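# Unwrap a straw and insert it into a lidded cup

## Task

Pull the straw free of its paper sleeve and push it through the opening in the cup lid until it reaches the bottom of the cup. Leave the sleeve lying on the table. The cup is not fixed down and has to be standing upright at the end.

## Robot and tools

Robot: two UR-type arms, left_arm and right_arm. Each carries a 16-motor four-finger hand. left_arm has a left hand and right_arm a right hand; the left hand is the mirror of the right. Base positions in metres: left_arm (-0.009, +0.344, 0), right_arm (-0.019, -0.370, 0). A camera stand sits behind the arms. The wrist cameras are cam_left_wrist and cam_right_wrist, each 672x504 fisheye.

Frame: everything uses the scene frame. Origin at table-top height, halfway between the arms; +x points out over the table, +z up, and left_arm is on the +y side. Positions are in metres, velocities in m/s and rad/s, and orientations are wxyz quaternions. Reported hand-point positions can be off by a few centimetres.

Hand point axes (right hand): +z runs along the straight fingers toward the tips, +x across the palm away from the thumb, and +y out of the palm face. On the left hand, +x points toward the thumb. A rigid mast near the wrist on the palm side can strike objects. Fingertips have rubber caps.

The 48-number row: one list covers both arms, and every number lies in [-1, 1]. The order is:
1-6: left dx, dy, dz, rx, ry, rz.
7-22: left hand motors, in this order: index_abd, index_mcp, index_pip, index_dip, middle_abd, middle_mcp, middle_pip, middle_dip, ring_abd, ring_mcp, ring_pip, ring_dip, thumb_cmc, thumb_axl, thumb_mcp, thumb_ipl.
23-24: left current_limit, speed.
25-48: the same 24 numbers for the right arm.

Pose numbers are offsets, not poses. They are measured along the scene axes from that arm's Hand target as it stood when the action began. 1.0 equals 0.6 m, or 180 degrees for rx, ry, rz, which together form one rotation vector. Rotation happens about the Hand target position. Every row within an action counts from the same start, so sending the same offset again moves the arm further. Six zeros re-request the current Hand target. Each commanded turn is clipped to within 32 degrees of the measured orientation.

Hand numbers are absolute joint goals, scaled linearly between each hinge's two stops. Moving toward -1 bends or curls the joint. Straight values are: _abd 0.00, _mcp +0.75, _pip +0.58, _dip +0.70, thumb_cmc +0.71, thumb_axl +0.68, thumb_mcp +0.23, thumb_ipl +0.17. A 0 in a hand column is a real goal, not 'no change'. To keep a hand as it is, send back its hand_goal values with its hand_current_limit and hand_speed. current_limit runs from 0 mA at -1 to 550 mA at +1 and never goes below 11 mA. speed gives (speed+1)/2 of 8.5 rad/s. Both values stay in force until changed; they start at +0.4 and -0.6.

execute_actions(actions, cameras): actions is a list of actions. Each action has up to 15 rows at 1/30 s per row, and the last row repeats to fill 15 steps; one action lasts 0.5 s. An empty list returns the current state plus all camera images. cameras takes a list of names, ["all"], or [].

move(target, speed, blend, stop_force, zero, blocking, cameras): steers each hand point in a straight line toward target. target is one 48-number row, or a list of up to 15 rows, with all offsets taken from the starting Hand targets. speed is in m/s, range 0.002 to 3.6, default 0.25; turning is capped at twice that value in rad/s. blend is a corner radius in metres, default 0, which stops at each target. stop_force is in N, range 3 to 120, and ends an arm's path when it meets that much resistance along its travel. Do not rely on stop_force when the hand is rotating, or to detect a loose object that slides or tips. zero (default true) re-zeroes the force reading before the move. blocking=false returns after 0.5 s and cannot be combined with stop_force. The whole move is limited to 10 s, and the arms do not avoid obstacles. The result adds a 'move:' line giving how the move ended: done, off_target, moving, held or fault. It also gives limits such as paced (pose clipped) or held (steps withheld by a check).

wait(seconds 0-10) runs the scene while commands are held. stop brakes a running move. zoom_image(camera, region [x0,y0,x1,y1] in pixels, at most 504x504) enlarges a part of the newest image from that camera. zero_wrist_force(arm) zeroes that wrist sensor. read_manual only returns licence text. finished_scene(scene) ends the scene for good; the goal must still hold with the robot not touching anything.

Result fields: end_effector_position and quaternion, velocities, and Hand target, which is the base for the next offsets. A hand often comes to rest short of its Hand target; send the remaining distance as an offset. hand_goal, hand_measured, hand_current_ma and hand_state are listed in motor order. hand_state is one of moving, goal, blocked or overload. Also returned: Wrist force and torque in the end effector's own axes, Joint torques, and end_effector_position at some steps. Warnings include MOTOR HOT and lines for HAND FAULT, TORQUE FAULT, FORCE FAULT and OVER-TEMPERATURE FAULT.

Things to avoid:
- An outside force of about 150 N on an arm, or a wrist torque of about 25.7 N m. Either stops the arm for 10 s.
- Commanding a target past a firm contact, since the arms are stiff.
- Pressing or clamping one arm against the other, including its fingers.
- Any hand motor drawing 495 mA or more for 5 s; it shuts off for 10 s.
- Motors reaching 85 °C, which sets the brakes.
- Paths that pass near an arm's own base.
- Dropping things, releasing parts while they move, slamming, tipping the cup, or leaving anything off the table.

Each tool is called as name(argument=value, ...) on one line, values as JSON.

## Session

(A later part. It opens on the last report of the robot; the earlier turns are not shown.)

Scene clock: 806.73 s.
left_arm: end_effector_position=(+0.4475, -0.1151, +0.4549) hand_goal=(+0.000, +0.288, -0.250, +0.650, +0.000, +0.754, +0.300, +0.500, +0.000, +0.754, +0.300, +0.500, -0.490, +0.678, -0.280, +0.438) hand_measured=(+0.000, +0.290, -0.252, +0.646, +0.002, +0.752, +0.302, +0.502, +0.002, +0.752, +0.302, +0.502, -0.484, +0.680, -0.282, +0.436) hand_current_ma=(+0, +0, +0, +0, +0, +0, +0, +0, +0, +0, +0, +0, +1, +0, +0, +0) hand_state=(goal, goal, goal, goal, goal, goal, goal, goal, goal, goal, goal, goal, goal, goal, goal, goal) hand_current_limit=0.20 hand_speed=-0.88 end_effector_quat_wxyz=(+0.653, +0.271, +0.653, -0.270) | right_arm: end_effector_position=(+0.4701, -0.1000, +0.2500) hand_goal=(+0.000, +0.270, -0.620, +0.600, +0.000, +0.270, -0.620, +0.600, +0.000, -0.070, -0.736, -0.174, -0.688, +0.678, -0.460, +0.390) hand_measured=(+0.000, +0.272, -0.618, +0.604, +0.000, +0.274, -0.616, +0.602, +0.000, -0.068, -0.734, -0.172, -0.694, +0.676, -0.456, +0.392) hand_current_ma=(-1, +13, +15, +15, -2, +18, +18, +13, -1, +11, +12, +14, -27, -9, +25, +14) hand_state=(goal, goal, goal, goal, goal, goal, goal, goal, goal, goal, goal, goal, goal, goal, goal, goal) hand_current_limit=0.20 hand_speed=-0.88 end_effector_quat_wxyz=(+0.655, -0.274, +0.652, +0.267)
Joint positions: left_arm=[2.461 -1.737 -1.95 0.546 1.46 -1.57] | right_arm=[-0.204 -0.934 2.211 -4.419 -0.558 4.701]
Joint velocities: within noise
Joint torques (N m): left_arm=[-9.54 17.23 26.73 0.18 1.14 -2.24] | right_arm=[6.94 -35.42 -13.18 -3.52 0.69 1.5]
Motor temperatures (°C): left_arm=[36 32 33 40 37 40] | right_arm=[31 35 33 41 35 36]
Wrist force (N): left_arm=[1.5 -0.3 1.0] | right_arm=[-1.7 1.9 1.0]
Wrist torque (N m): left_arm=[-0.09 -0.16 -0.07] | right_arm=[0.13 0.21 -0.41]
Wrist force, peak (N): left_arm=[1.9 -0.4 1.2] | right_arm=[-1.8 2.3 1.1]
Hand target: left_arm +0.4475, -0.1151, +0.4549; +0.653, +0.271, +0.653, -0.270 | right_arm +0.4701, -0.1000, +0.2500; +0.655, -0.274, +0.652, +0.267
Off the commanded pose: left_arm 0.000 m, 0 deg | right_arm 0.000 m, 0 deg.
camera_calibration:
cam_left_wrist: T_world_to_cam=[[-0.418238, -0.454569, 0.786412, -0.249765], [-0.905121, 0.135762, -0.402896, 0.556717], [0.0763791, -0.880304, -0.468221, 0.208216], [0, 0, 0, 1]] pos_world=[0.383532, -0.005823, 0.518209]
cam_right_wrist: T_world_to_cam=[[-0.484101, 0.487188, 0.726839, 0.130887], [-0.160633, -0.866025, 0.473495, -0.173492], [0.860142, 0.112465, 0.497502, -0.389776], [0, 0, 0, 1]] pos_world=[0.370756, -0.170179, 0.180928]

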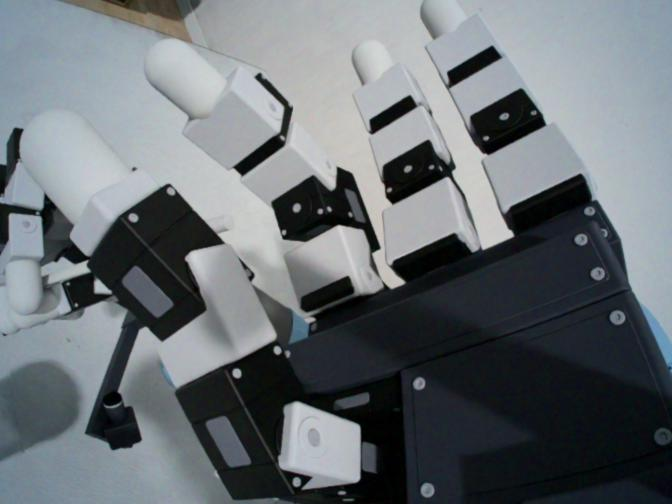

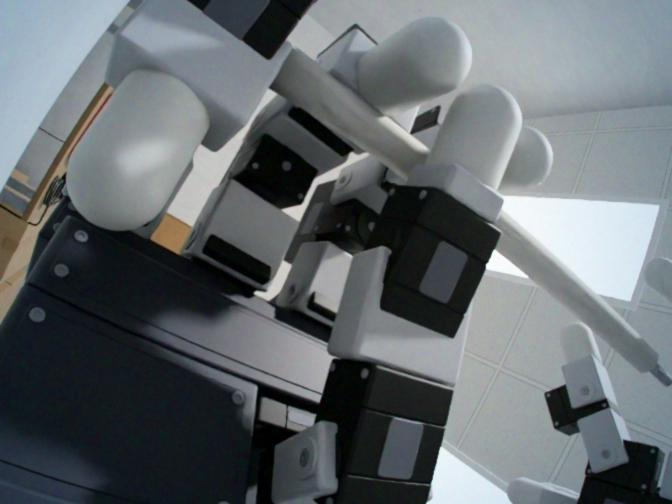

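move(target=[-0.0527,-0.0423,-0.0298,0,0,0, 0,0.288,-0.25,0.65, 0,0.754,0.3,0.5, 0,0.754,0.3,0.5, -0.491,0.677,-0.281,0.438, 0.2,-0.88, 0,0,0,0,0,0, 0,0.27,-0.62,0.60, 0,0.27,-0.62,0.60, 0,-0.07,-0.737,-0.174, -0.689,0.677,-0.46,0.39, 0.2,-0.88], speed=0.05, cameras=["all"])

Scene clock: 845.97 s.
left_arm: end_effector_position=(+0.4159, -0.1403, +0.4370) hand_goal=(+0.000, +0.288, -0.250, +0.650, +0.000, +0.754, +0.300, +0.500, +0.000, +0.754, +0.300, +0.500, -0.490, +0.678, -0.280, +0.438) hand_measured=(+0.000, +0.290, -0.252, +0.646, +0.002, +0.752, +0.302, +0.502, +0.002, +0.752, +0.302, +0.502, -0.484, +0.680, -0.282, +0.436) hand_current_ma=(+0, +0, +0, +0, +0, +0, +0, +0, +0, +0, +0, +0, +1, +0, +0, +0) hand_state=(goal, goal, goal, goal, goal, goal, goal, goal, goal, goal, goal, goal, goal, goal, goal, goal) hand_current_limit=0.20 hand_speed=-0.88 end_effector_quat_wxyz=(+0.653, +0.271, +0.653, -0.270) end_effector_velocity=(-0.001, -0.001, -0.001) end_effector_angular_velocity=(+0.000, +0.001, +0.002) | right_arm: end_effector_position=(+0.4701, -0.1000, +0.2500) hand_goal=(+0.000, +0.270, -0.620, +0.600, +0.000, +0.270, -0.620, +0.600, +0.000, -0.070, -0.736, -0.174, -0.688, +0.678, -0.460, +0.390) hand_measured=(+0.000, +0.272, -0.618, +0.604, +0.000, +0.274, -0.616, +0.602, +0.000, -0.068, -0.734, -0.172, -0.694, +0.676, -0.456, +0.392) hand_current_ma=(-1, +13, +15, +15, -2, +18, +18, +13, -1, +11, +12, +14, -27, -9, +25, +14) hand_state=(goal, goal, goal, goal, goal, goal, goal, goal, goal, goal, goal, goal, goal, goal, goal, goal) hand_current_limit=0.20 hand_speed=-0.88 end_effector_quat_wxyz=(+0.655, -0.274, +0.652, +0.267)
Joint positions: left_arm=[2.364 -1.775 -1.958 0.591 1.557 -1.57] | right_arm=[-0.204 -0.934 2.211 -4.419 -0.558 4.701]
Joint velocities: left_arm=[-0.003 -0.002 0 0.001 0.005 -0.001] | right_arm=[within noise]
Joint torques (N m): left_arm=[-9.74 18.36 15.08 4.44 1.45 -1.33] | right_arm=[7.95 -35.68 -12.86 -3.59 0.68 1.41]
Wrist force (N): left_arm=[1.7 -0.8 1.2] | right_arm=[-1.9 2.0 0.7]
Wrist torque (N m): left_arm=[-0.17 -0.19 -0.04] | right_arm=[0.16 0.24 -0.43]
Wrist force, peak (N): left_arm=[1.6 -0.9 1.4] | right_arm=[-1.9 2.2 1.0]
Hand target: left_arm +0.4158, -0.1404, +0.4370; +0.653, +0.271, +0.653, -0.270 | right_arm +0.4701, -0.1000, +0.2500; +0.655, -0.274, +0.652, +0.267
Off the commanded pose: left_arm 0.000 m, 0 deg | right_arm 0.000 m, 0 deg.
move: done
camera_calibration:
cam_left_wrist: T_world_to_cam=[[-0.418211, -0.454537, 0.786445, -0.260467], [-0.905141, 0.135827, -0.402828, 0.524444], [0.07628, -0.880311, -0.468224, 0.180053], [0, 0, 0, 1]] pos_world=[0.352032, -0.031123, 0.500409]
cam_right_wrist: T_world_to_cam=[[-0.484101, 0.487188, 0.726839, 0.130887], [-0.160633, -0.866025, 0.473495, -0.173492], [0.860142, 0.112465, 0.497502, -0.389776], [0, 0, 0, 1]] pos_world=[0.370756, -0.170179, 0.180928]

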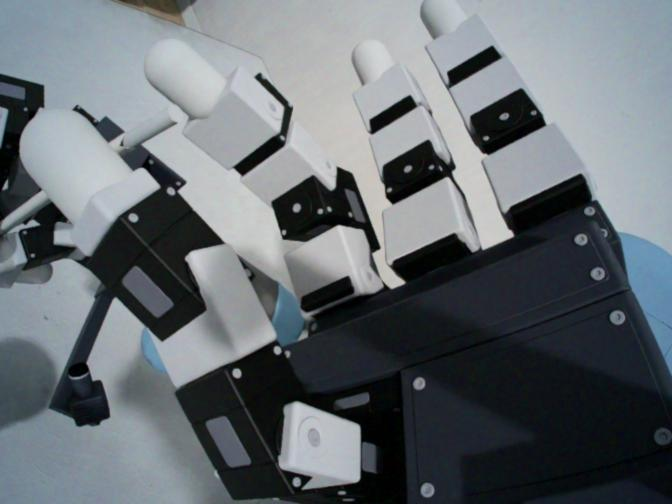

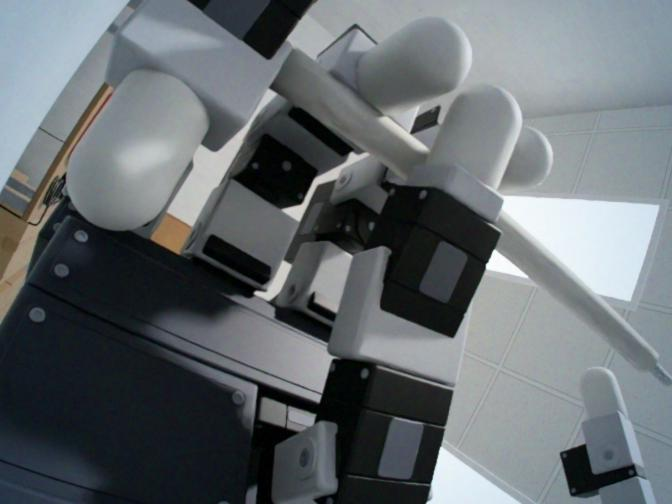

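zoom_image(camera="cam_left_wrist", region=[60, 50, 260, 200])

zoom_image(camera="cam_right_wrist", region=[460, 250, 672, 420])

Scaled by 2.520 from the camera's 672x504 image, which has a finer 960x720 frame.

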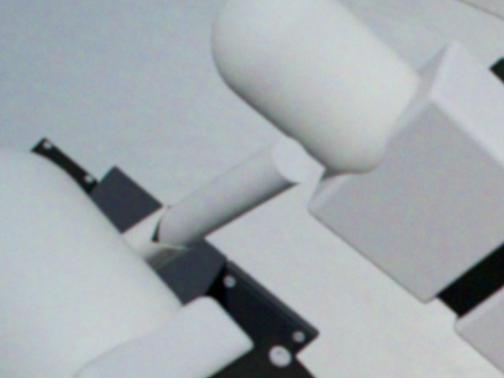

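Scaled by 2.377 from the camera's 672x504 image, which has a finer 960x720 frame.

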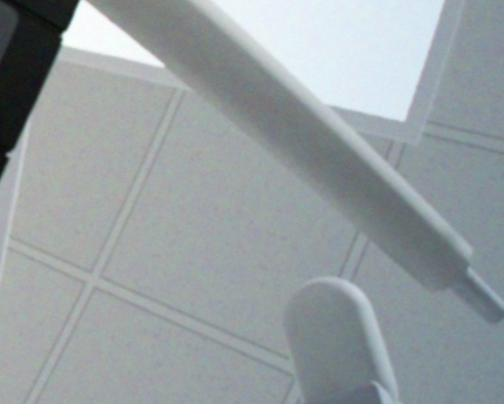

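move(target=[[0,0,0,0,0,0, 0,0.28,-0.44,0.62, 0,0.754,0.3,0.5, 0,0.754,0.3,0.5, -0.491,0.677,-0.40,0.40, 0.2,-0.9, 0,0,0,0,0,0, 0,0.27,-0.62,0.60, 0,0.27,-0.62,0.60, 0,-0.07,-0.737,-0.174, -0.689,0.677,-0.46,0.39, 0.2,-0.88],[0,0,0,0,0,0, 0,0.27,-0.62,0.60, 0,0.754,0.3,0.5, 0,0.754,0.3,0.5, -0.491,0.677,-0.46,0.39, 0.2,-0.92, 0,0,0,0,0,0, 0,0.27,-0.62,0.60, 0,0.27,-0.62,0.60, 0,-0.07,-0.737,-0.174, -0.689,0.677,-0.46,0.39, 0.2,-0.88]], speed=0.05, cameras=["all"])

Scene clock: 871.77 s.
left_arm: end_effector_position=(+0.4158, -0.1404, +0.4370) hand_goal=(+0.000, +0.270, -0.620, +0.600, +0.000, +0.754, +0.300, +0.500, +0.000, +0.754, +0.300, +0.500, -0.490, +0.678, -0.460, +0.390) hand_measured=(+0.000, +0.314, -0.554, +0.618, +0.002, +0.752, +0.302, +0.502, +0.002, +0.752, +0.302, +0.502, -0.482, +0.682, -0.428, +0.402) hand_current_ma=(+0, +40, +76, +6, +0, +0, +0, +0, +0, +0, +0, +0, +1, +0, +33, +5) hand_state=(goal, blocked, blocked, goal, goal, goal, goal, goal, goal, goal, goal, goal, goal, goal, blocked, goal) hand_current_limit=0.20 hand_speed=-0.92 end_effector_quat_wxyz=(+0.653, +0.271, +0.653, -0.270) | right_arm: end_effector_position=(+0.4700, -0.1000, +0.2500) hand_goal=(+0.000, +0.270, -0.620, +0.600, +0.000, +0.270, -0.620, +0.600, +0.000, -0.070, -0.736, -0.174, -0.688, +0.678, -0.460, +0.390) hand_measured=(+0.000, +0.272, -0.618, +0.604, +0.000, +0.272, -0.618, +0.602, +0.000, -0.066, -0.734, -0.172, -0.694, +0.676, -0.452, +0.392) hand_current_ma=(-1, +13, +15, +15, -2, +14, +15, +13, -1, +19, +12, +14, -33, -9, +57, +16) hand_state=(goal, goal, goal, goal, goal, goal, goal, goal, goal, goal, goal, goal, goal, goal, goal, goal) hand_current_limit=0.20 hand_speed=-0.88 end_effector_quat_wxyz=(+0.655, -0.274, +0.652, +0.267)
Joint positions: left_arm=[2.363 -1.775 -1.958 0.591 1.558 -1.57] | right_arm=[-0.204 -0.934 2.211 -4.419 -0.558 4.701]
Joint torques (N m): left_arm=[-9.43 18.79 26.91 4.11 1.1 2.35] | right_arm=[7.53 -36.13 -13.37 -3.54 0.73 1.41]
Wrist force (N): left_arm=[1.6 -0.1 1.6] | right_arm=[-1.8 2.2 0.6]
Wrist torque (N m): left_arm=[-0.12 -0.15 -0.06] | right_arm=[0.16 0.17 -0.42]
Wrist force, peak (N): left_arm=[2.0 -0.3 1.4] | right_arm=[-1.8 2.3 0.9]
Hand target: left_arm +0.4158, -0.1404, +0.4370; +0.653, +0.271, +0.653, -0.270 | right_arm +0.4701, -0.1000, +0.2500; +0.655, -0.274, +0.652, +0.267
Off the commanded pose: left_arm 0.000 m, 0 deg | right_arm 0.000 m, 0 deg.
move: done
camera_calibration:
cam_left_wrist: T_world_to_cam=[[-0.418238, -0.454569, 0.786412, -0.260451], [-0.905121, 0.135762, -0.402896, 0.524352], [0.0763791, -0.880304, -0.468221, 0.179889], [0, 0, 0, 1]] pos_world=[0.351932, -0.031223, 0.500309]
cam_right_wrist: T_world_to_cam=[[-0.484101, 0.487188, 0.726839, 0.130887], [-0.160633, -0.866025, 0.473495, -0.173492], [0.860142, 0.112465, 0.497502, -0.389776], [0, 0, 0, 1]] pos_world=[0.370756, -0.170179, 0.180928]

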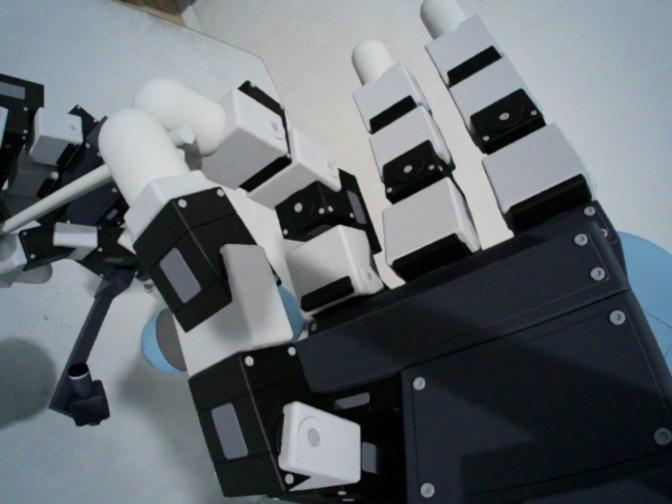

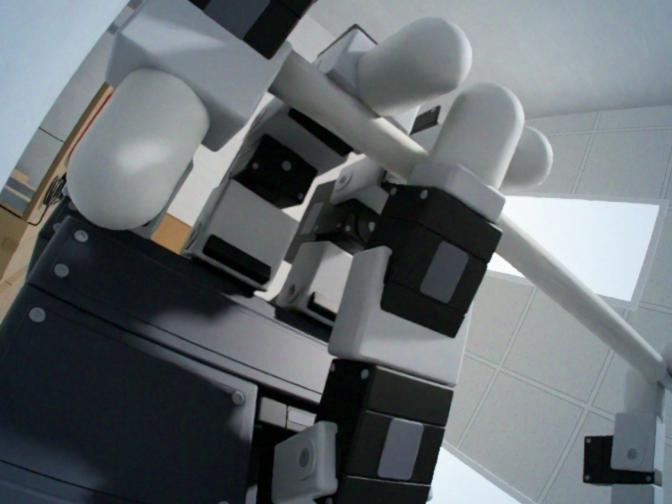

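zoom_image(camera="cam_left_wrist", region=[80, 60, 260, 195])

zoom_image(camera="cam_right_wrist", region=[472, 250, 672, 410])

Scaled by 2.800 from the camera's 672x504 image, which has a finer 960x720 frame.

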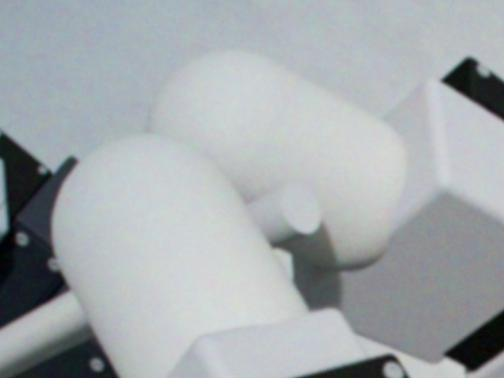

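Scaled by 2.520 from the camera's 672x504 image, which has a finer 960x720 frame.

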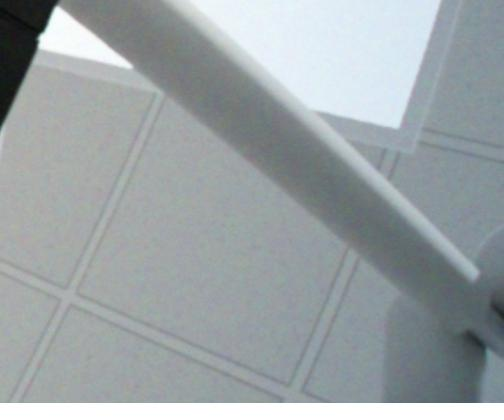

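move(target=[[0,0,0,0,0,0, 0,0.205,-0.204,1.0, 0,0.754,0.3,0.5, 0,0.754,0.3,0.5, -0.499,0.677,-0.449,0.654, 0.2,-0.9, 0,0,0,0,0,0, 0,0.27,-0.62,0.60, 0,0.27,-0.62,0.60, 0,-0.07,-0.737,-0.174, -0.689,0.677,-0.46,0.39, 0.2,-0.88],[0.004,-0.0267,0,0,0,0, 0,0.205,-0.204,1.0, 0,0.754,0.3,0.5, 0,0.754,0.3,0.5, -0.499,0.677,-0.449,0.654, 0.2,-0.9, 0,0,0,0,0,0, 0,0.27,-0.62,0.60, 0,0.27,-0.62,0.60, 0,-0.07,-0.737,-0.174, -0.689,0.677,-0.46,0.39, 0.2,-0.88]], speed=0.05, cameras=["cam_left_wrist"])

zoom_image(camera="cam_left_wrist", region=[60, 50, 260, 200])

Scene clock: 932.43 s.
left_arm: end_effector_position=(+0.4182, -0.1563, +0.4370) hand_goal=(+0.000, +0.206, -0.204, +1.000, +0.000, +0.754, +0.300, +0.500, +0.000, +0.754, +0.300, +0.500, -0.498, +0.678, -0.448, +0.654) hand_measured=(+0.000, +0.208, -0.206, +0.996, +0.002, +0.752, +0.302, +0.502, +0.002, +0.752, +0.302, +0.502, -0.482, +0.682, -0.446, +0.652) hand_current_ma=(+0, +0, +0, +0, +0, +0, +0, +0, +0, +0, +0, +0, +5, +0, +0, +0) hand_state=(goal, goal, goal, goal, goal, goal, goal, goal, goal, goal, goal, goal, goal, goal, goal, goal) hand_current_limit=0.20 hand_speed=-0.90 end_effector_quat_wxyz=(+0.653, +0.271, +0.653, -0.270) | right_arm: end_effector_position=(+0.4700, -0.1000, +0.2500) hand_goal=(+0.000, +0.270, -0.620, +0.600, +0.000, +0.270, -0.620, +0.600, +0.000, -0.070, -0.736, -0.174, -0.688, +0.678, -0.460, +0.390) hand_measured=(+0.000, +0.272, -0.618, +0.604, +0.000, +0.272, -0.618, +0.602, +0.000, -0.066, -0.734, -0.172, -0.696, +0.676, -0.456, +0.392) hand_current_ma=(-1, +13, +15, +15, -2, +14, +15, +13, -1, +18, +12, +14, -36, -12, +32, +16) hand_state=(goal, goal, goal, goal, goal, goal, goal, goal, goal, goal, goal, goal, goal, goal, goal, goal) hand_current_limit=0.20 hand_speed=-0.88 end_effector_quat_wxyz=(+0.655, -0.274, +0.652, +0.267)
Joint positions: left_arm=[2.341 -1.808 -1.915 0.582 1.581 -1.57] | right_arm=[-0.204 -0.934 2.211 -4.419 -0.558 4.701]
Joint torques (N m): left_arm=[-9.01 20.47 25.95 0.3 1.55 1.96] | right_arm=[7.21 -35.76 -12.74 -1.62 0.64 1.3]
Wrist force (N): left_arm=[1.6 -0.5 1.2] | right_arm=[-1.7 2.1 1.1]
Wrist torque (N m): left_arm=[-0.13 -0.18 -0.05] | right_arm=[0.15 0.21 -0.41]
Wrist force, peak (N): left_arm=[2.1 -0.3 1.5] | right_arm=[-2.3 2.4 0.5]
Hand target: left_arm +0.4182, -0.1565, +0.4370; +0.653, +0.271, +0.653, -0.270 | right_arm +0.4701, -0.1000, +0.2500; +0.655, -0.274, +0.652, +0.267
Off the commanded pose: left_arm 0.000 m, 0 deg | right_arm 0.000 m, 0 deg.
move: done
camera_calibration:
cam_left_wrist: T_world_to_cam=[[-0.41828, -0.454562, 0.786394, -0.266692], [-0.905101, 0.135784, -0.402932, 0.528605], [0.0763787, -0.880304, -0.468221, 0.165716], [0, 0, 0, 1]] pos_world=[0.354232, -0.047123, 0.500309]
Images, in order (width x height): cam_left_wrist 672x504.

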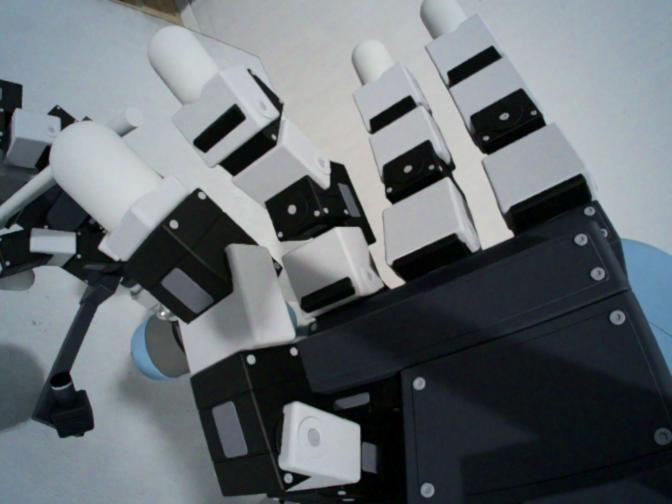

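Scaled by 2.520 from the camera's 672x504 image, which has a finer 960x720 frame.

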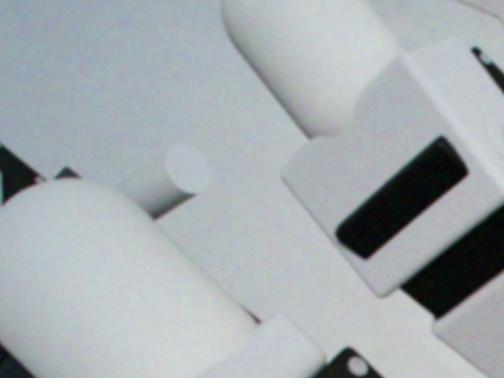

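move(target=[[0.004,0.004,0,0,0,0, 0,0.205,-0.204,1.0, 0,0.754,0.3,0.5, 0,0.754,0.3,0.5, -0.499,0.677,-0.449,0.654, 0.2,-0.9, 0,0,0,0,0,0, 0,0.27,-0.62,0.60, 0,0.27,-0.62,0.60, 0,-0.07,-0.737,-0.174, -0.689,0.677,-0.46,0.39, 0.2,-0.88],[0.004,0.004,0,0,0,0, 0,-0.05,-0.204,1.0, 0,0.754,0.3,0.5, 0,0.754,0.3,0.5, -0.499,0.677,-0.449,0.654, 0.2,-0.92, 0,0,0,0,0,0, 0,0.27,-0.62,0.60, 0,0.27,-0.62,0.60, 0,-0.07,-0.737,-0.174, -0.689,0.677,-0.46,0.39, 0.2,-0.88],[0.004,0.004,0,0,0,0, 0,-0.17,-0.25,1.0, 0,0.754,0.3,0.5, 0,0.754,0.3,0.5, -0.499,0.677,-0.49,0.63, 0.2,-0.92, 0,0,0,0,0,0, 0,0.27,-0.62,0.60, 0,0.27,-0.62,0.60, 0,-0.07,-0.737,-0.174, -0.689,0.677,-0.46,0.39, 0.2,-0.88]], speed=0.05, cameras=["all"])

zoom_image(camera="cam_left_wrist", region=[60, 50, 260, 200])

Scene clock: 949.23 s.
left_arm: end_effector_position=(+0.4206, -0.1541, +0.4370) hand_goal=(+0.000, -0.170, -0.250, +1.000, +0.000, +0.754, +0.300, +0.500, +0.000, +0.754, +0.300, +0.500, -0.498, +0.678, -0.490, +0.630) hand_measured=(+0.002, -0.078, -0.228, +1.000, +0.002, +0.752, +0.302, +0.502, +0.002, +0.752, +0.302, +0.502, -0.482, +0.682, -0.466, +0.644) hand_current_ma=(+0, +160, +9, +0, +0, +0, +0, +0, +0, +0, +0, +0, +5, +0, +19, +7) hand_state=(goal, blocked, blocked, goal, goal, goal, goal, goal, goal, goal, goal, goal, goal, goal, blocked, goal) hand_current_limit=0.20 hand_speed=-0.92 end_effector_quat_wxyz=(+0.653, +0.271, +0.653, -0.270) | right_arm: end_effector_position=(+0.4700, -0.1000, +0.2500) hand_goal=(+0.000, +0.270, -0.620, +0.600, +0.000, +0.270, -0.620, +0.600, +0.000, -0.070, -0.736, -0.174, -0.688, +0.678, -0.460, +0.390) hand_measured=(+0.000, +0.272, -0.618, +0.604, +0.000, +0.272, -0.618, +0.602, +0.000, -0.068, -0.734, -0.172, -0.696, +0.676, -0.456, +0.392) hand_current_ma=(-1, +13, +15, +15, -2, +14, +15, +13, -1, +14, +12, +14, -36, -12, +31, +16) hand_state=(goal, goal, goal, goal, goal, goal, goal, goal, goal, goal, goal, goal, goal, goal, goal, goal) hand_current_limit=0.20 hand_speed=-0.88 end_effector_quat_wxyz=(+0.655, -0.274, +0.652, +0.267)
Joint positions: left_arm=[2.348 -1.806 -1.918 0.582 1.573 -1.57] | right_arm=[-0.204 -0.934 2.211 -4.419 -0.558 4.701]
Joint torques (N m): left_arm=[8.45 38.12 10.79 4.22 -1.37 -1.07] | right_arm=[7.03 -35.72 -12.67 0.37 0.55 1.34]
Wrist force (N): left_arm=[1.6 -0.4 1.1] | right_arm=[-2.0 1.8 1.3]
Wrist torque (N m): left_arm=[-0.10 -0.18 -0.08] | right_arm=[0.08 0.22 -0.43]
Wrist force, peak (N): left_arm=[1.8 -0.4 1.5] | right_arm=[-1.7 2.4 1.0]
Hand target: left_arm +0.4206, -0.1541, +0.4370; +0.653, +0.271, +0.653, -0.270 | right_arm +0.4701, -0.1000, +0.2500; +0.655, -0.274, +0.652, +0.267
Off the commanded pose: left_arm 0.000 m, 0 deg | right_arm 0.000 m, 0 deg.
move: done
camera_calibration:
cam_left_wrist: T_world_to_cam=[[-0.418238, -0.454569, 0.786412, -0.264704], [-0.905121, 0.135762, -0.402896, 0.530583], [0.0763791, -0.880304, -0.468221, 0.167597], [0, 0, 0, 1]] pos_world=[0.356732, -0.044823, 0.500409]
cam_right_wrist: T_world_to_cam=[[-0.484101, 0.487188, 0.726839, 0.130887], [-0.160633, -0.866025, 0.473495, -0.173492], [0.860142, 0.112465, 0.497502, -0.389776], [0, 0, 0, 1]] pos_world=[0.370756, -0.170179, 0.180928]

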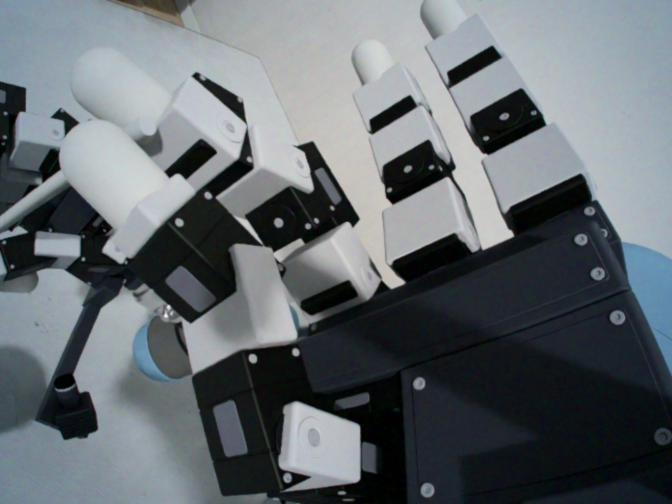

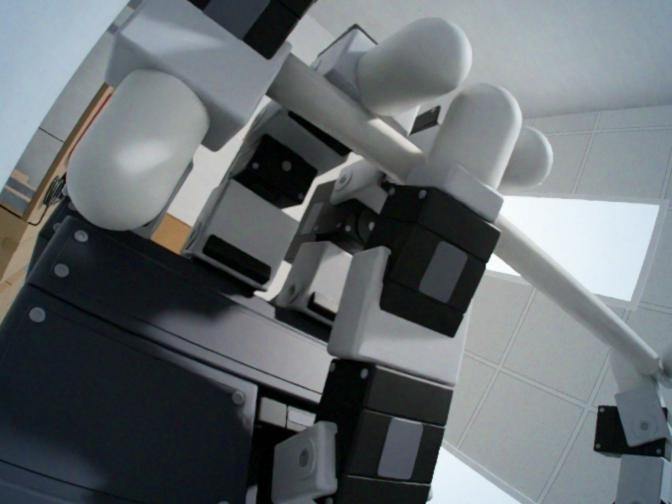

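Scaled by 2.520 from the camera's 672x504 image, which has a finer 960x720 frame.

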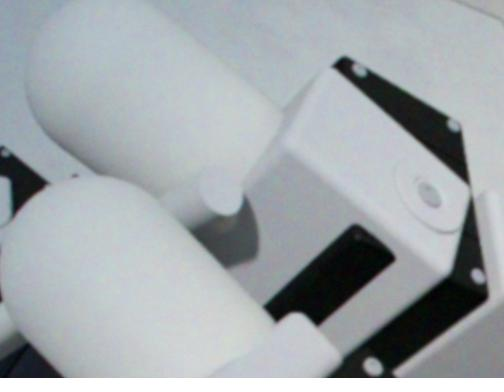

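move(target=[0,0,0,0,0,0, 0,-0.17,-0.25,1.0, 0,0.754,0.3,0.5, 0,0.754,0.3,0.5, -0.499,0.677,-0.49,0.63, 0.2,-0.92, 0,0,0,0,0,0, 0,0.205,-0.204,1.0, 0,0.205,-0.204,1.0, 0,0.6,0.2,0.5, -0.689,0.677,-0.281,0.654, 0.2,-0.9], speed=0.05, cameras=["all"])

Scene clock: 977.97 s.
left_arm: end_effector_position=(+0.4206, -0.1541, +0.4370) hand_goal=(+0.000, -0.170, -0.250, +1.000, +0.000, +0.754, +0.300, +0.500, +0.000, +0.754, +0.300, +0.500, -0.498, +0.678, -0.490, +0.630) hand_measured=(+0.002, -0.078, -0.228, +1.000, +0.002, +0.752, +0.302, +0.502, +0.002, +0.752, +0.302, +0.502, -0.484, +0.682, -0.466, +0.644) hand_current_ma=(+0, +157, +10, +0, +0, +0, +0, +0, +0, +0, +0, +0, +5, +0, +19, +7) hand_state=(goal, blocked, blocked, goal, goal, goal, goal, goal, goal, goal, goal, goal, goal, goal, blocked, goal) hand_current_limit=0.20 hand_speed=-0.92 end_effector_quat_wxyz=(+0.653, +0.271, +0.653, -0.270) | right_arm: end_effector_position=(+0.4701, -0.1000, +0.2500) hand_goal=(+0.000, +0.206, -0.204, +1.000, +0.000, +0.206, -0.204, +1.000, +0.000, +0.600, +0.200, +0.500, -0.688, +0.678, -0.280, +0.654) hand_measured=(+0.000, +0.208, -0.206, +0.996, +0.000, +0.208, -0.206, +0.998, -0.002, +0.598, +0.198, +0.496, -0.696, +0.676, -0.282, +0.652) hand_current_ma=(-3, +13, -14, -15, -3, +14, -15, -13, -6, -13, -13, -15, -36, -12, -10, -12) hand_state=(goal, goal, goal, goal, goal, goal, goal, goal, goal, goal, goal, goal, goal, goal, goal, goal) hand_current_limit=0.20 hand_speed=-0.90 end_effector_quat_wxyz=(+0.655, -0.274, +0.652, +0.267)
Joint positions: left_arm=[2.348 -1.806 -1.918 0.582 1.573 -1.57] | right_arm=[-0.204 -0.934 2.211 -4.419 -0.558 4.701]
Joint torques (N m): left_arm=[8.7 38.31 10.48 3.98 -0.8 -2.38] | right_arm=[6.65 -35.61 -12.04 1.45 0.56 1.14]
Wrist force (N): left_arm=[1.4 -0.4 1.4] | right_arm=[-1.8 1.8 0.6]
Wrist torque (N m): left_arm=[-0.13 -0.15 -0.09] | right_arm=[0.14 0.26 -0.39]
Wrist force, peak (N): left_arm=[1.9 -0.5 1.4] | right_arm=[-2.2 2.1 0.8]
Hand target: left_arm +0.4206, -0.1541, +0.4370; +0.653, +0.271, +0.653, -0.270 | right_arm +0.4701, -0.1000, +0.2500; +0.655, -0.274, +0.652, +0.267
Off the commanded pose: left_arm 0.000 m, 0 deg | right_arm 0.000 m, 0 deg.
move: done
camera_calibration:
cam_left_wrist: T_world_to_cam=[[-0.418238, -0.454569, 0.786412, -0.264625], [-0.905121, 0.135762, -0.402896, 0.530543], [0.0763791, -0.880304, -0.468221, 0.16755], [0, 0, 0, 1]] pos_world=[0.356732, -0.044823, 0.500309]
cam_right_wrist: T_world_to_cam=[[-0.484101, 0.487188, 0.726839, 0.130887], [-0.160633, -0.866025, 0.473495, -0.173492], [0.860142, 0.112465, 0.497502, -0.389776], [0, 0, 0, 1]] pos_world=[0.370756, -0.170179, 0.180928]

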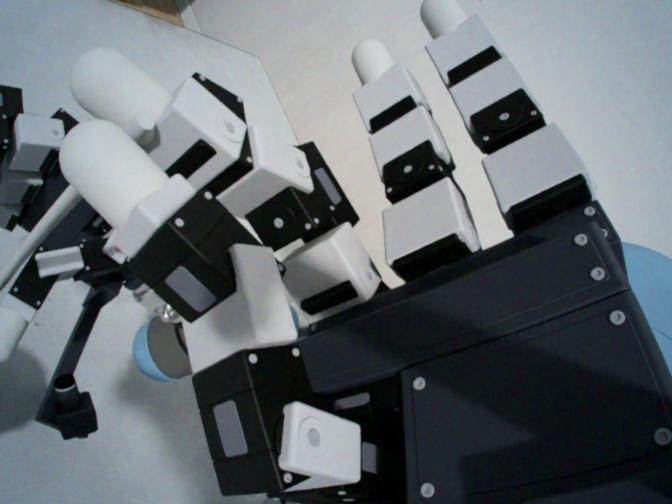

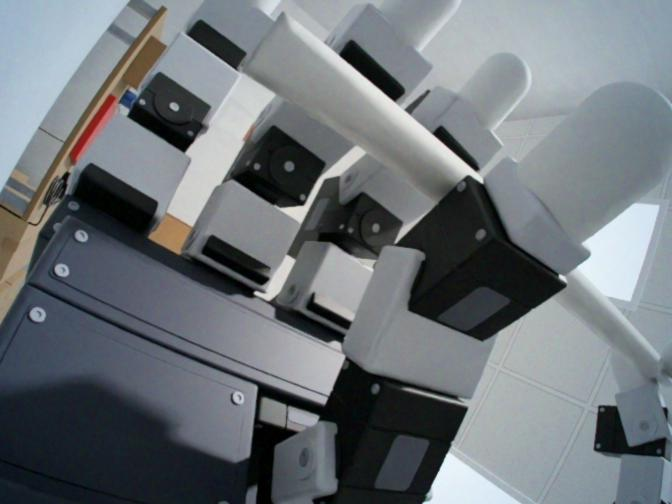

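move(target=[0,0,0,0,0,0, 0,-0.17,-0.25,1.0, 0,0.754,0.3,0.5, 0,0.754,0.3,0.5, -0.499,0.677,-0.49,0.63, 0.2,-0.92, 0.0502,-0.0307,-0.0112,0,-0.079,0, 0,0.205,-0.204,1.0, 0,0.205,-0.204,1.0, 0,0.6,0.2,0.5, -0.689,0.677,-0.281,0.654, 0.2,-0.9], speed=0.05, cameras=["all"])

Scene clock: 995.40 s.
left_arm: end_effector_position=(+0.4206, -0.1541, +0.4370) hand_goal=(+0.000, -0.170, -0.250, +1.000, +0.000, +0.754, +0.300, +0.500, +0.000, +0.754, +0.300, +0.500, -0.498, +0.678, -0.490, +0.630) hand_measured=(+0.002, -0.078, -0.228, +1.000, +0.002, +0.752, +0.302, +0.502, +0.002, +0.752, +0.302, +0.502, -0.484, +0.682, -0.466, +0.644) hand_current_ma=(+0, +157, +10, +0, +0, +0, +0, +0, +0, +0, +0, +0, +5, +0, +19, +7) hand_state=(goal, blocked, blocked, goal, goal, goal, goal, goal, goal, goal, goal, goal, goal, goal, blocked, goal) hand_current_limit=0.20 hand_speed=-0.92 end_effector_quat_wxyz=(+0.653, +0.271, +0.653, -0.270) | right_arm: end_effector_position=(+0.4916, -0.1133, +0.2452) hand_goal=(+0.000, +0.206, -0.204, +1.000, +0.000, +0.206, -0.204, +1.000, +0.000, +0.600, +0.200, +0.500, -0.688, +0.678, -0.280, +0.654) hand_measured=(+0.000, +0.206, -0.206, +0.996, +0.000, +0.206, -0.206, +0.998, -0.002, +0.598, +0.198, +0.496, -0.696, +0.676, -0.282, +0.652) hand_current_ma=(-3, +4, -14, -15, -3, +5, -15, -13, -7, -13, -13, -15, -36, -12, -7, -11) hand_state=(goal, goal, goal, goal, goal, goal, goal, goal, goal, goal, goal, goal, goal, goal, goal, goal) hand_current_limit=0.20 hand_speed=-0.90 end_effector_quat_wxyz=(+0.710, -0.297, +0.591, +0.241) end_effector_velocity=(+0.000, +0.000, -0.001) end_effector_angular_velocity=(-0.001, +0.005, +0.001)
Joint positions: left_arm=[2.348 -1.806 -1.918 0.582 1.573 -1.57] | right_arm=[-0.221 -0.837 2.063 -4.609 -0.546 4.782]
Joint velocities: left_arm=[within noise] | right_arm=[0 -0.001 0.004 0.005 0.002 -0.003]
Joint torques (N m): left_arm=[7.28 37.72 12.87 3.69 -0.46 -2.24] | right_arm=[7.05 -41.44 1.23 2.8 -0.88 -1.5]
Wrist force (N): left_arm=[1.7 -0.6 1.3] | right_arm=[-2.2 2.0 0.6]
Wrist torque (N m): left_arm=[-0.14 -0.19 -0.06] | right_arm=[0.16 0.34 -0.31]
Wrist force, peak (N): left_arm=[1.9 -0.4 1.6] | right_arm=[-2.0 2.3 0.9]
Hand target: left_arm +0.4206, -0.1541, +0.4370; +0.653, +0.271, +0.653, -0.270 | right_arm +0.4916, -0.1132, +0.2452; +0.710, -0.297, +0.591, +0.241 (not the last commanded pose)
Off the commanded pose: left_arm 0.000 m, 0 deg | right_arm 0.010 m, 4 deg.
move: held (right_arm; a check stopped the path); limits=held
pose unreachable (right arm): on one or more control steps of this call, first in action 0 (counted from 0), this arm could not follow its commanded pose, so it was not sent that pose on those steps. It may still have moved: this result reports where it is.
cause: moving toward the commanded pose would bring a part of the arm too close to another arm (a part of this arm just beyond joint 2 (shoulder lift) and a part of the left arm just beyond its joint 6 (wrist 3), 6 mm apart when this arm was first held).
camera_calibration:
cam_left_wrist: T_world_to_cam=[[-0.418238, -0.454569, 0.786412, -0.264625], [-0.905121, 0.135762, -0.402896, 0.530543], [0.0763791, -0.880304, -0.468221, 0.16755], [0, 0, 0, 1]] pos_world=[0.356732, -0.044823, 0.500309]
cam_right_wrist: T_world_to_cam=[[-0.604876, 0.487648, 0.629544, 0.234638], [-0.241969, -0.865739, 0.438118, -0.130517], [0.758668, 0.112677, 0.64166, -0.389903], [0, 0, 0, 1]] pos_world=[0.406152, -0.183482, 0.159652]

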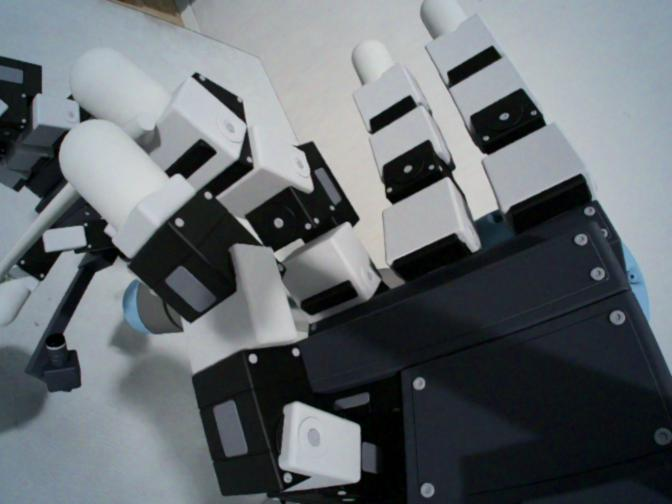

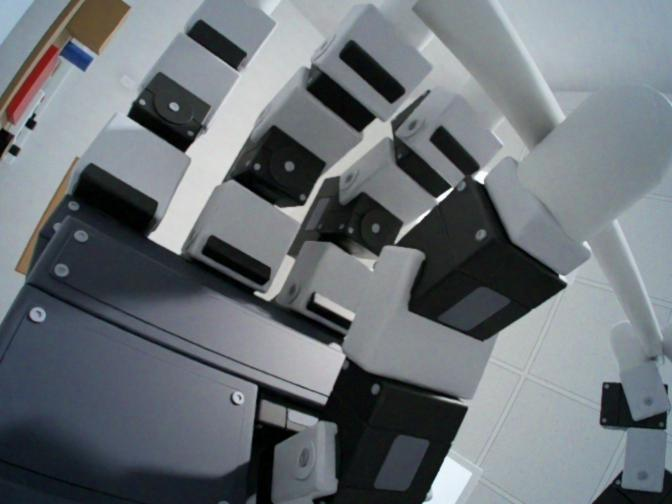

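move(target=[0.1,0,0,0,0,0, 0,-0.17,-0.25,1.0, 0,0.754,0.3,0.5, 0,0.754,0.3,0.5, -0.499,0.677,-0.49,0.63, 0.2,-0.92, 0.1143,-0.0087,-0.0032,0,-0.0222,0, 0,0.205,-0.204,1.0, 0,0.205,-0.204,1.0, 0,0.6,0.2,0.5, -0.689,0.677,-0.281,0.654, 0.2,-0.9], speed=0.05, cameras=["all"])

Scene clock: 1020.30 s.
left_arm: end_effector_position=(+0.4265, -0.1540, +0.4370) hand_goal=(+0.000, -0.170, -0.250, +1.000, +0.000, +0.754, +0.300, +0.500, +0.000, +0.754, +0.300, +0.500, -0.498, +0.678, -0.490, +0.630) hand_measured=(+0.002, -0.078, -0.228, +1.000, +0.002, +0.752, +0.302, +0.502, +0.002, +0.752, +0.302, +0.502, -0.484, +0.682, -0.466, +0.644) hand_current_ma=(+0, +156, +10, +0, +0, +0, +0, +0, +0, +0, +0, +0, +5, +0, +19, +7) hand_state=(goal, blocked, blocked, goal, goal, goal, goal, goal, goal, goal, goal, goal, goal, goal, blocked, goal) hand_current_limit=0.20 hand_speed=-0.92 end_effector_quat_wxyz=(+0.653, +0.271, +0.653, -0.270) | right_arm: end_effector_position=(+0.4922, -0.1132, +0.2452) hand_goal=(+0.000, +0.206, -0.204, +1.000, +0.000, +0.206, -0.204, +1.000, +0.000, +0.600, +0.200, +0.500, -0.688, +0.678, -0.280, +0.654) hand_measured=(+0.000, +0.206, -0.206, +0.996, +0.000, +0.206, -0.206, +0.998, -0.002, +0.598, +0.198, +0.496, -0.696, +0.676, -0.282, +0.652) hand_current_ma=(-3, +3, -14, -15, -3, +4, -15, -13, -7, -13, -13, -15, -36, -12, -7, -11) hand_state=(goal, goal, goal, goal, goal, goal, goal, goal, goal, goal, goal, goal, goal, goal, goal, goal) hand_current_limit=0.20 hand_speed=-0.90 end_effector_quat_wxyz=(+0.710, -0.297, +0.591, +0.241)
Joint positions: left_arm=[2.358 -1.812 -1.91 0.58 1.563 -1.57] | right_arm=[-0.221 -0.837 2.061 -4.608 -0.547 4.782]
Joint torques (N m): left_arm=[9.61 20.31 24.93 0.26 -1.35 -2.03] | right_arm=[-9.92 -40.16 0.87 -3.12 0.86 0.07]
Wrist force (N): left_arm=[1.4 -0.4 1.1] | right_arm=[-1.7 1.8 0.8]
Wrist torque (N m): left_arm=[-0.10 -0.16 -0.09] | right_arm=[0.11 0.26 -0.27]
Wrist force, peak (N): left_arm=[1.8 -0.4 1.7] | right_arm=[-2.2 2.2 0.7]
Hand target: left_arm +0.4267, -0.1541, +0.4370; +0.653, +0.271, +0.653, -0.270 (not the last commanded pose) | right_arm +0.4921, -0.1132, +0.2452; +0.710, -0.297, +0.591, +0.241 (not the last commanded pose)
Off the commanded pose: left_arm 0.054 m, 0 deg | right_arm 0.068 m, 4 deg.
move: held (right_arm; a check stopped the path), off_target (left_arm; braked when a check withheld steps of right_arm); limits=held
pose unreachable (right arm): on one or more control steps of this call, first in action 0 (counted from 0), this arm could not follow its commanded pose, so it was not sent that pose on those steps. It may still have moved: this result reports where it is.
cause: moving toward the commanded pose would bring a part of the arm too close to another arm (a part of this arm just beyond joint 2 (shoulder lift) and a part of the left arm just beyond its joint 6 (wrist 3), 6 mm apart when this arm was first held).
camera_calibration:
cam_left_wrist: T_world_to_cam=[[-0.418238, -0.454569, 0.786412, -0.262278], [-0.905121, 0.135762, -0.402896, 0.535833], [0.0763791, -0.880304, -0.468221, 0.167154], [0, 0, 0, 1]] pos_world=[0.362532, -0.044823, 0.500409]
cam_right_wrist: T_world_to_cam=[[-0.605164, 0.487548, 0.629344, 0.235023], [-0.241999, -0.865783, 0.438014, -0.130288], [0.758428, 0.112769, 0.641927, -0.390224], [0, 0, 0, 1]] pos_world=[0.406654, -0.183381, 0.159653]

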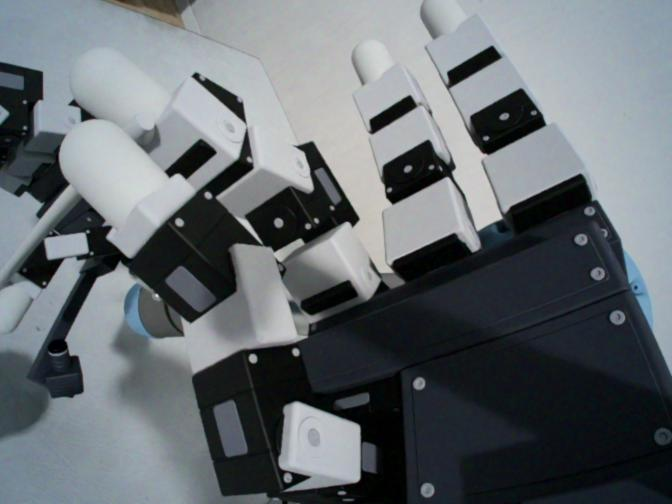

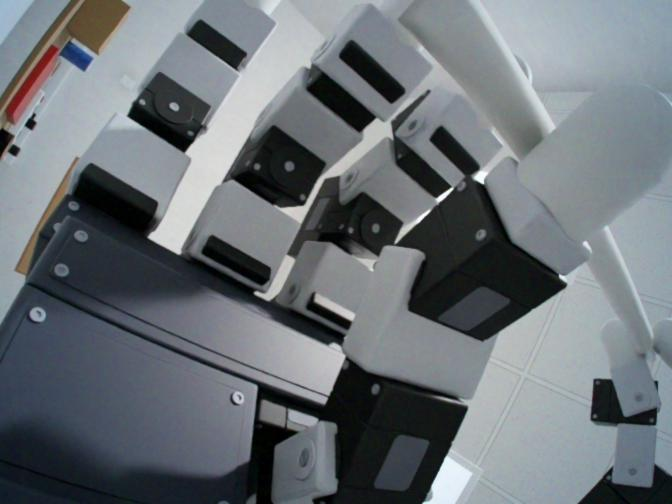

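move(target=[[0,0,0,0,0,0, 0,-0.17,-0.25,1.0, 0,0.754,0.3,0.5, 0,0.754,0.3,0.5, -0.499,0.677,-0.49,0.63, 0.2,-0.92, 0.05,-0.0917,0.0083,0,0,0, 0,0.205,-0.204,1.0, 0,0.205,-0.204,1.0, 0,0.6,0.2,0.5, -0.689,0.677,-0.281,0.654, 0.2,-0.9],[0,0,0,0,0,0, 0,-0.17,-0.25,1.0, 0,0.754,0.3,0.5, 0,0.754,0.3,0.5, -0.499,0.677,-0.49,0.63, 0.2,-0.92, 0.08,-0.2,0,0,0.0567,0, 0,0.205,-0.204,1.0, 0,0.205,-0.204,1.0, 0,0.6,0.2,0.5, -0.689,0.677,-0.281,0.654, 0.2,-0.9]], speed=[0.05, 0.1], blend=[0.01, 0], cameras=["all"])

Scene clock: 1069.17 s.
left_arm: end_effector_position=(+0.4267, -0.1541, +0.4370) hand_goal=(+0.000, -0.170, -0.250, +1.000, +0.000, +0.754, +0.300, +0.500, +0.000, +0.754, +0.300, +0.500, -0.498, +0.678, -0.490, +0.630) hand_measured=(+0.002, -0.078, -0.228, +1.000, +0.002, +0.752, +0.302, +0.502, +0.002, +0.752, +0.302, +0.502, -0.484, +0.682, -0.466, +0.644) hand_current_ma=(+0, +156, +10, +0, +0, +0, +0, +0, +0, +0, +0, +0, +5, +0, +19, +7) hand_state=(goal, blocked, blocked, goal, goal, goal, goal, goal, goal, goal, goal, goal, goal, goal, blocked, goal) hand_current_limit=0.20 hand_speed=-0.92 end_effector_quat_wxyz=(+0.653, +0.271, +0.653, -0.270) | right_arm: end_effector_position=(+0.5401, -0.2332, +0.2452) hand_goal=(+0.000, +0.206, -0.204, +1.000, +0.000, +0.206, -0.204, +1.000, +0.000, +0.600, +0.200, +0.500, -0.688, +0.678, -0.280, +0.654) hand_measured=(+0.000, +0.206, -0.206, +0.996, +0.000, +0.206, -0.206, +0.998, -0.002, +0.598, +0.198, +0.496, -0.696, +0.676, -0.282, +0.652) hand_current_ma=(-3, +3, -14, -15, -3, +4, -15, -13, -7, -13, -13, -15, -36, -12, -7, -11) hand_state=(goal, goal, goal, goal, goal, goal, goal, goal, goal, goal, goal, goal, goal, goal, goal, goal) hand_current_limit=0.20 hand_speed=-0.90 end_effector_quat_wxyz=(+0.655, -0.275, +0.652, +0.267)
Joint positions: left_arm=[2.358 -1.813 -1.91 0.58 1.563 -1.57] | right_arm=[-0.453 -0.845 1.987 -4.282 -0.309 4.699]
Joint torques (N m): left_arm=[8.53 19.86 27.11 0.11 -1.24 -0.52] | right_arm=[-9.89 -41.94 -0.62 2.31 1.3 -1.73]
Wrist force (N): left_arm=[1.8 -0.4 1.3] | right_arm=[-2.0 1.8 1.1]
Wrist torque (N m): left_arm=[-0.11 -0.20 -0.06] | right_arm=[0.11 0.28 -0.32]
Wrist force, peak (N): left_arm=[2.0 -0.5 1.6] | right_arm=[-2.3 2.2 0.7]
Hand target: left_arm +0.4267, -0.1541, +0.4370; +0.653, +0.271, +0.653, -0.270 | right_arm +0.5401, -0.2332, +0.2452; +0.655, -0.275, +0.652, +0.267
Off the commanded pose: left_arm 0.000 m, 0 deg | right_arm 0.000 m, 0 deg.
move: done
camera_calibration:
cam_left_wrist: T_world_to_cam=[[-0.418238, -0.454569, 0.786412, -0.262074], [-0.905121, 0.135762, -0.402896, 0.536064], [0.0763791, -0.880304, -0.468221, 0.167084], [0, 0, 0, 1]] pos_world=[0.362832, -0.044823, 0.500309]
cam_right_wrist: T_world_to_cam=[[-0.484162, 0.487547, 0.726557, 0.233389], [-0.160705, -0.865795, 0.473891, -0.275285], [0.860094, 0.112678, 0.497536, -0.432625], [0, 0, 0, 1]] pos_world=[0.440856, -0.303381, 0.176131]

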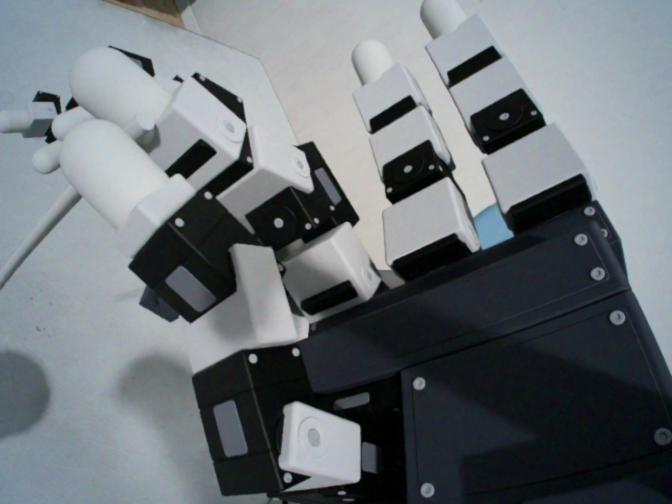

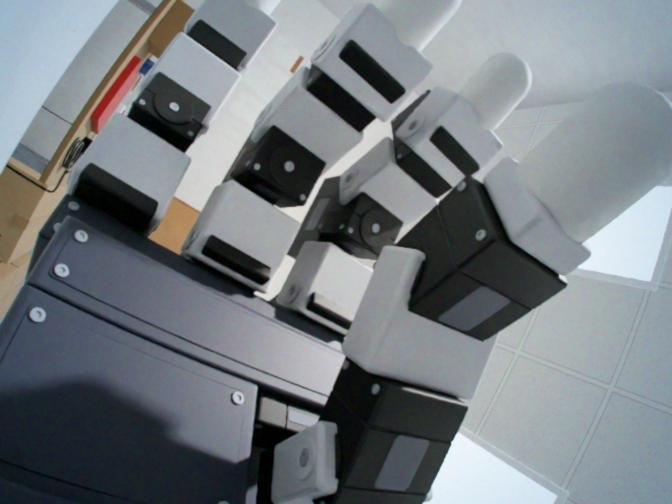

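move(target=[0.0663,0.0552,0.0093,0.0204,0.0760,-0.1658, 0,-0.17,-0.25,1.0, 0,0.754,0.3,0.5, 0,0.754,0.3,0.5, -0.499,0.677,-0.49,0.63, 0.2,-0.92, 0,0,0,0,0,0, 0,0.205,-0.204,1.0, 0,0.205,-0.204,1.0, 0,0.6,0.2,0.5, -0.689,0.677,-0.281,0.654, 0.2,-0.9], speed=0.1, cameras=["all"])

Scene clock: 1084.63 s.
left_arm: end_effector_position=(+0.4665, -0.1209, +0.4426) hand_goal=(+0.000, -0.170, -0.250, +1.000, +0.000, +0.754, +0.300, +0.500, +0.000, +0.754, +0.300, +0.500, -0.498, +0.678, -0.490, +0.630) hand_measured=(+0.002, -0.078, -0.228, +1.000, +0.002, +0.752, +0.302, +0.502, +0.002, +0.752, +0.302, +0.502, -0.484, +0.682, -0.466, +0.644) hand_current_ma=(+0, +156, +10, +0, +0, +0, +0, +0, +0, +0, +0, +0, +5, +0, +19, +7) hand_state=(goal, blocked, blocked, goal, goal, goal, goal, goal, goal, goal, goal, goal, goal, goal, blocked, goal) hand_current_limit=0.20 hand_speed=-0.92 end_effector_quat_wxyz=(+0.472, +0.416, +0.642, -0.438) | right_arm: end_effector_position=(+0.5401, -0.2332, +0.2452) hand_goal=(+0.000, +0.206, -0.204, +1.000, +0.000, +0.206, -0.204, +1.000, +0.000, +0.600, +0.200, +0.500, -0.688, +0.678, -0.280, +0.654) hand_measured=(+0.000, +0.206, -0.206, +0.996, +0.000, +0.206, -0.206, +0.998, -0.002, +0.598, +0.198, +0.496, -0.696, +0.676, -0.282, +0.652) hand_current_ma=(-3, +3, -14, -15, -3, +4, -15, -13, -7, -13, -13, -15, -36, -12, -7, -11) hand_state=(goal, goal, goal, goal, goal, goal, goal, goal, goal, goal, goal, goal, goal, goal, goal, goal) hand_current_limit=0.20 hand_speed=-0.90 end_effector_quat_wxyz=(+0.655, -0.275, +0.652, +0.267)
Joint positions: left_arm=[2.776 -1.646 -1.925 0.133 0.628 -1.502] | right_arm=[-0.453 -0.846 1.987 -4.281 -0.309 4.698]
Joint torques (N m): left_arm=[8.88 34.74 28.36 0.27 -1.6 2.62] | right_arm=[-9.11 -42.11 -1.02 2.42 1.27 -1.64]
Wrist force (N): left_arm=[1.3 -0.5 1.5] | right_arm=[-2.1 1.8 0.9]
Wrist torque (N m): left_arm=[-0.15 -0.10 -0.09] | right_arm=[0.13 0.30 -0.33]
Wrist force, peak (N): left_arm=[1.8 -0.6 1.6] | right_arm=[-2.4 1.8 1.0]
Hand target: left_arm +0.4665, -0.1209, +0.4426; +0.472, +0.416, +0.642, -0.438 | right_arm +0.5401, -0.2332, +0.2452; +0.655, -0.275, +0.652, +0.267
Off the commanded pose: left_arm 0.000 m, 0 deg | right_arm 0.000 m, 0 deg.
move: done
camera_calibration:
cam_left_wrist: T_world_to_cam=[[-0.413937, -0.286044, 0.864196, -0.250901], [-0.777275, 0.605198, -0.171986, 0.464735], [-0.473814, -0.742909, -0.472849, 0.471206], [0, 0, 0, 1]] pos_world=[0.480633, -0.00296208, 0.519565]
cam_right_wrist: T_world_to_cam=[[-0.484078, 0.487682, 0.726522, 0.233399], [-0.160647, -0.865707, 0.474072, -0.275316], [0.860152, 0.112774, 0.497414, -0.4326], [0, 0, 0, 1]] pos_world=[0.440856, -0.303382, 0.176131]

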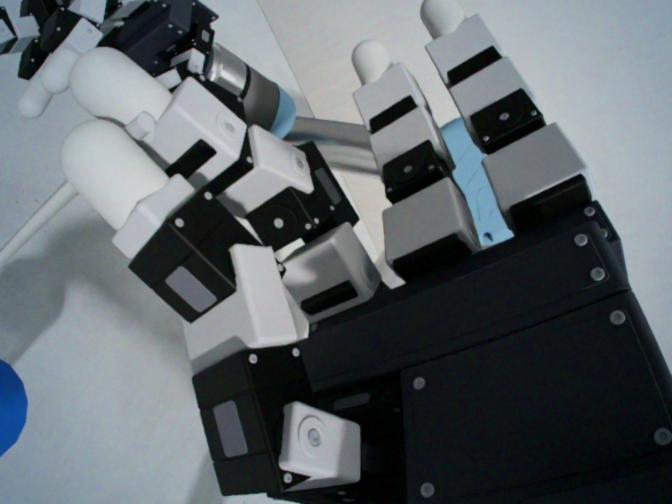

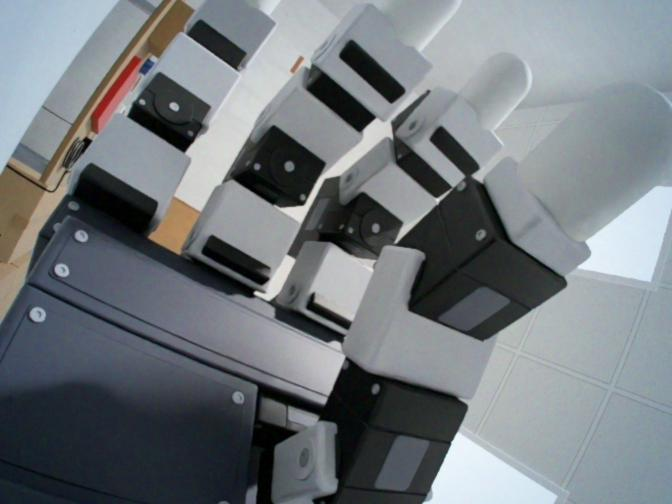

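zoom_image(camera="cam_left_wrist", region=[0, 80, 220, 280])

Scaled by 2.291 from the camera's 672x504 image, which has a finer 960x720 frame.

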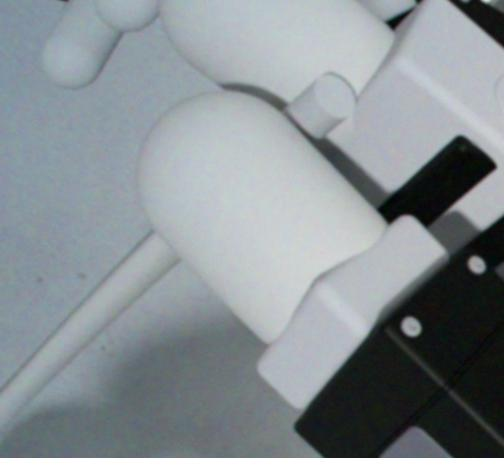

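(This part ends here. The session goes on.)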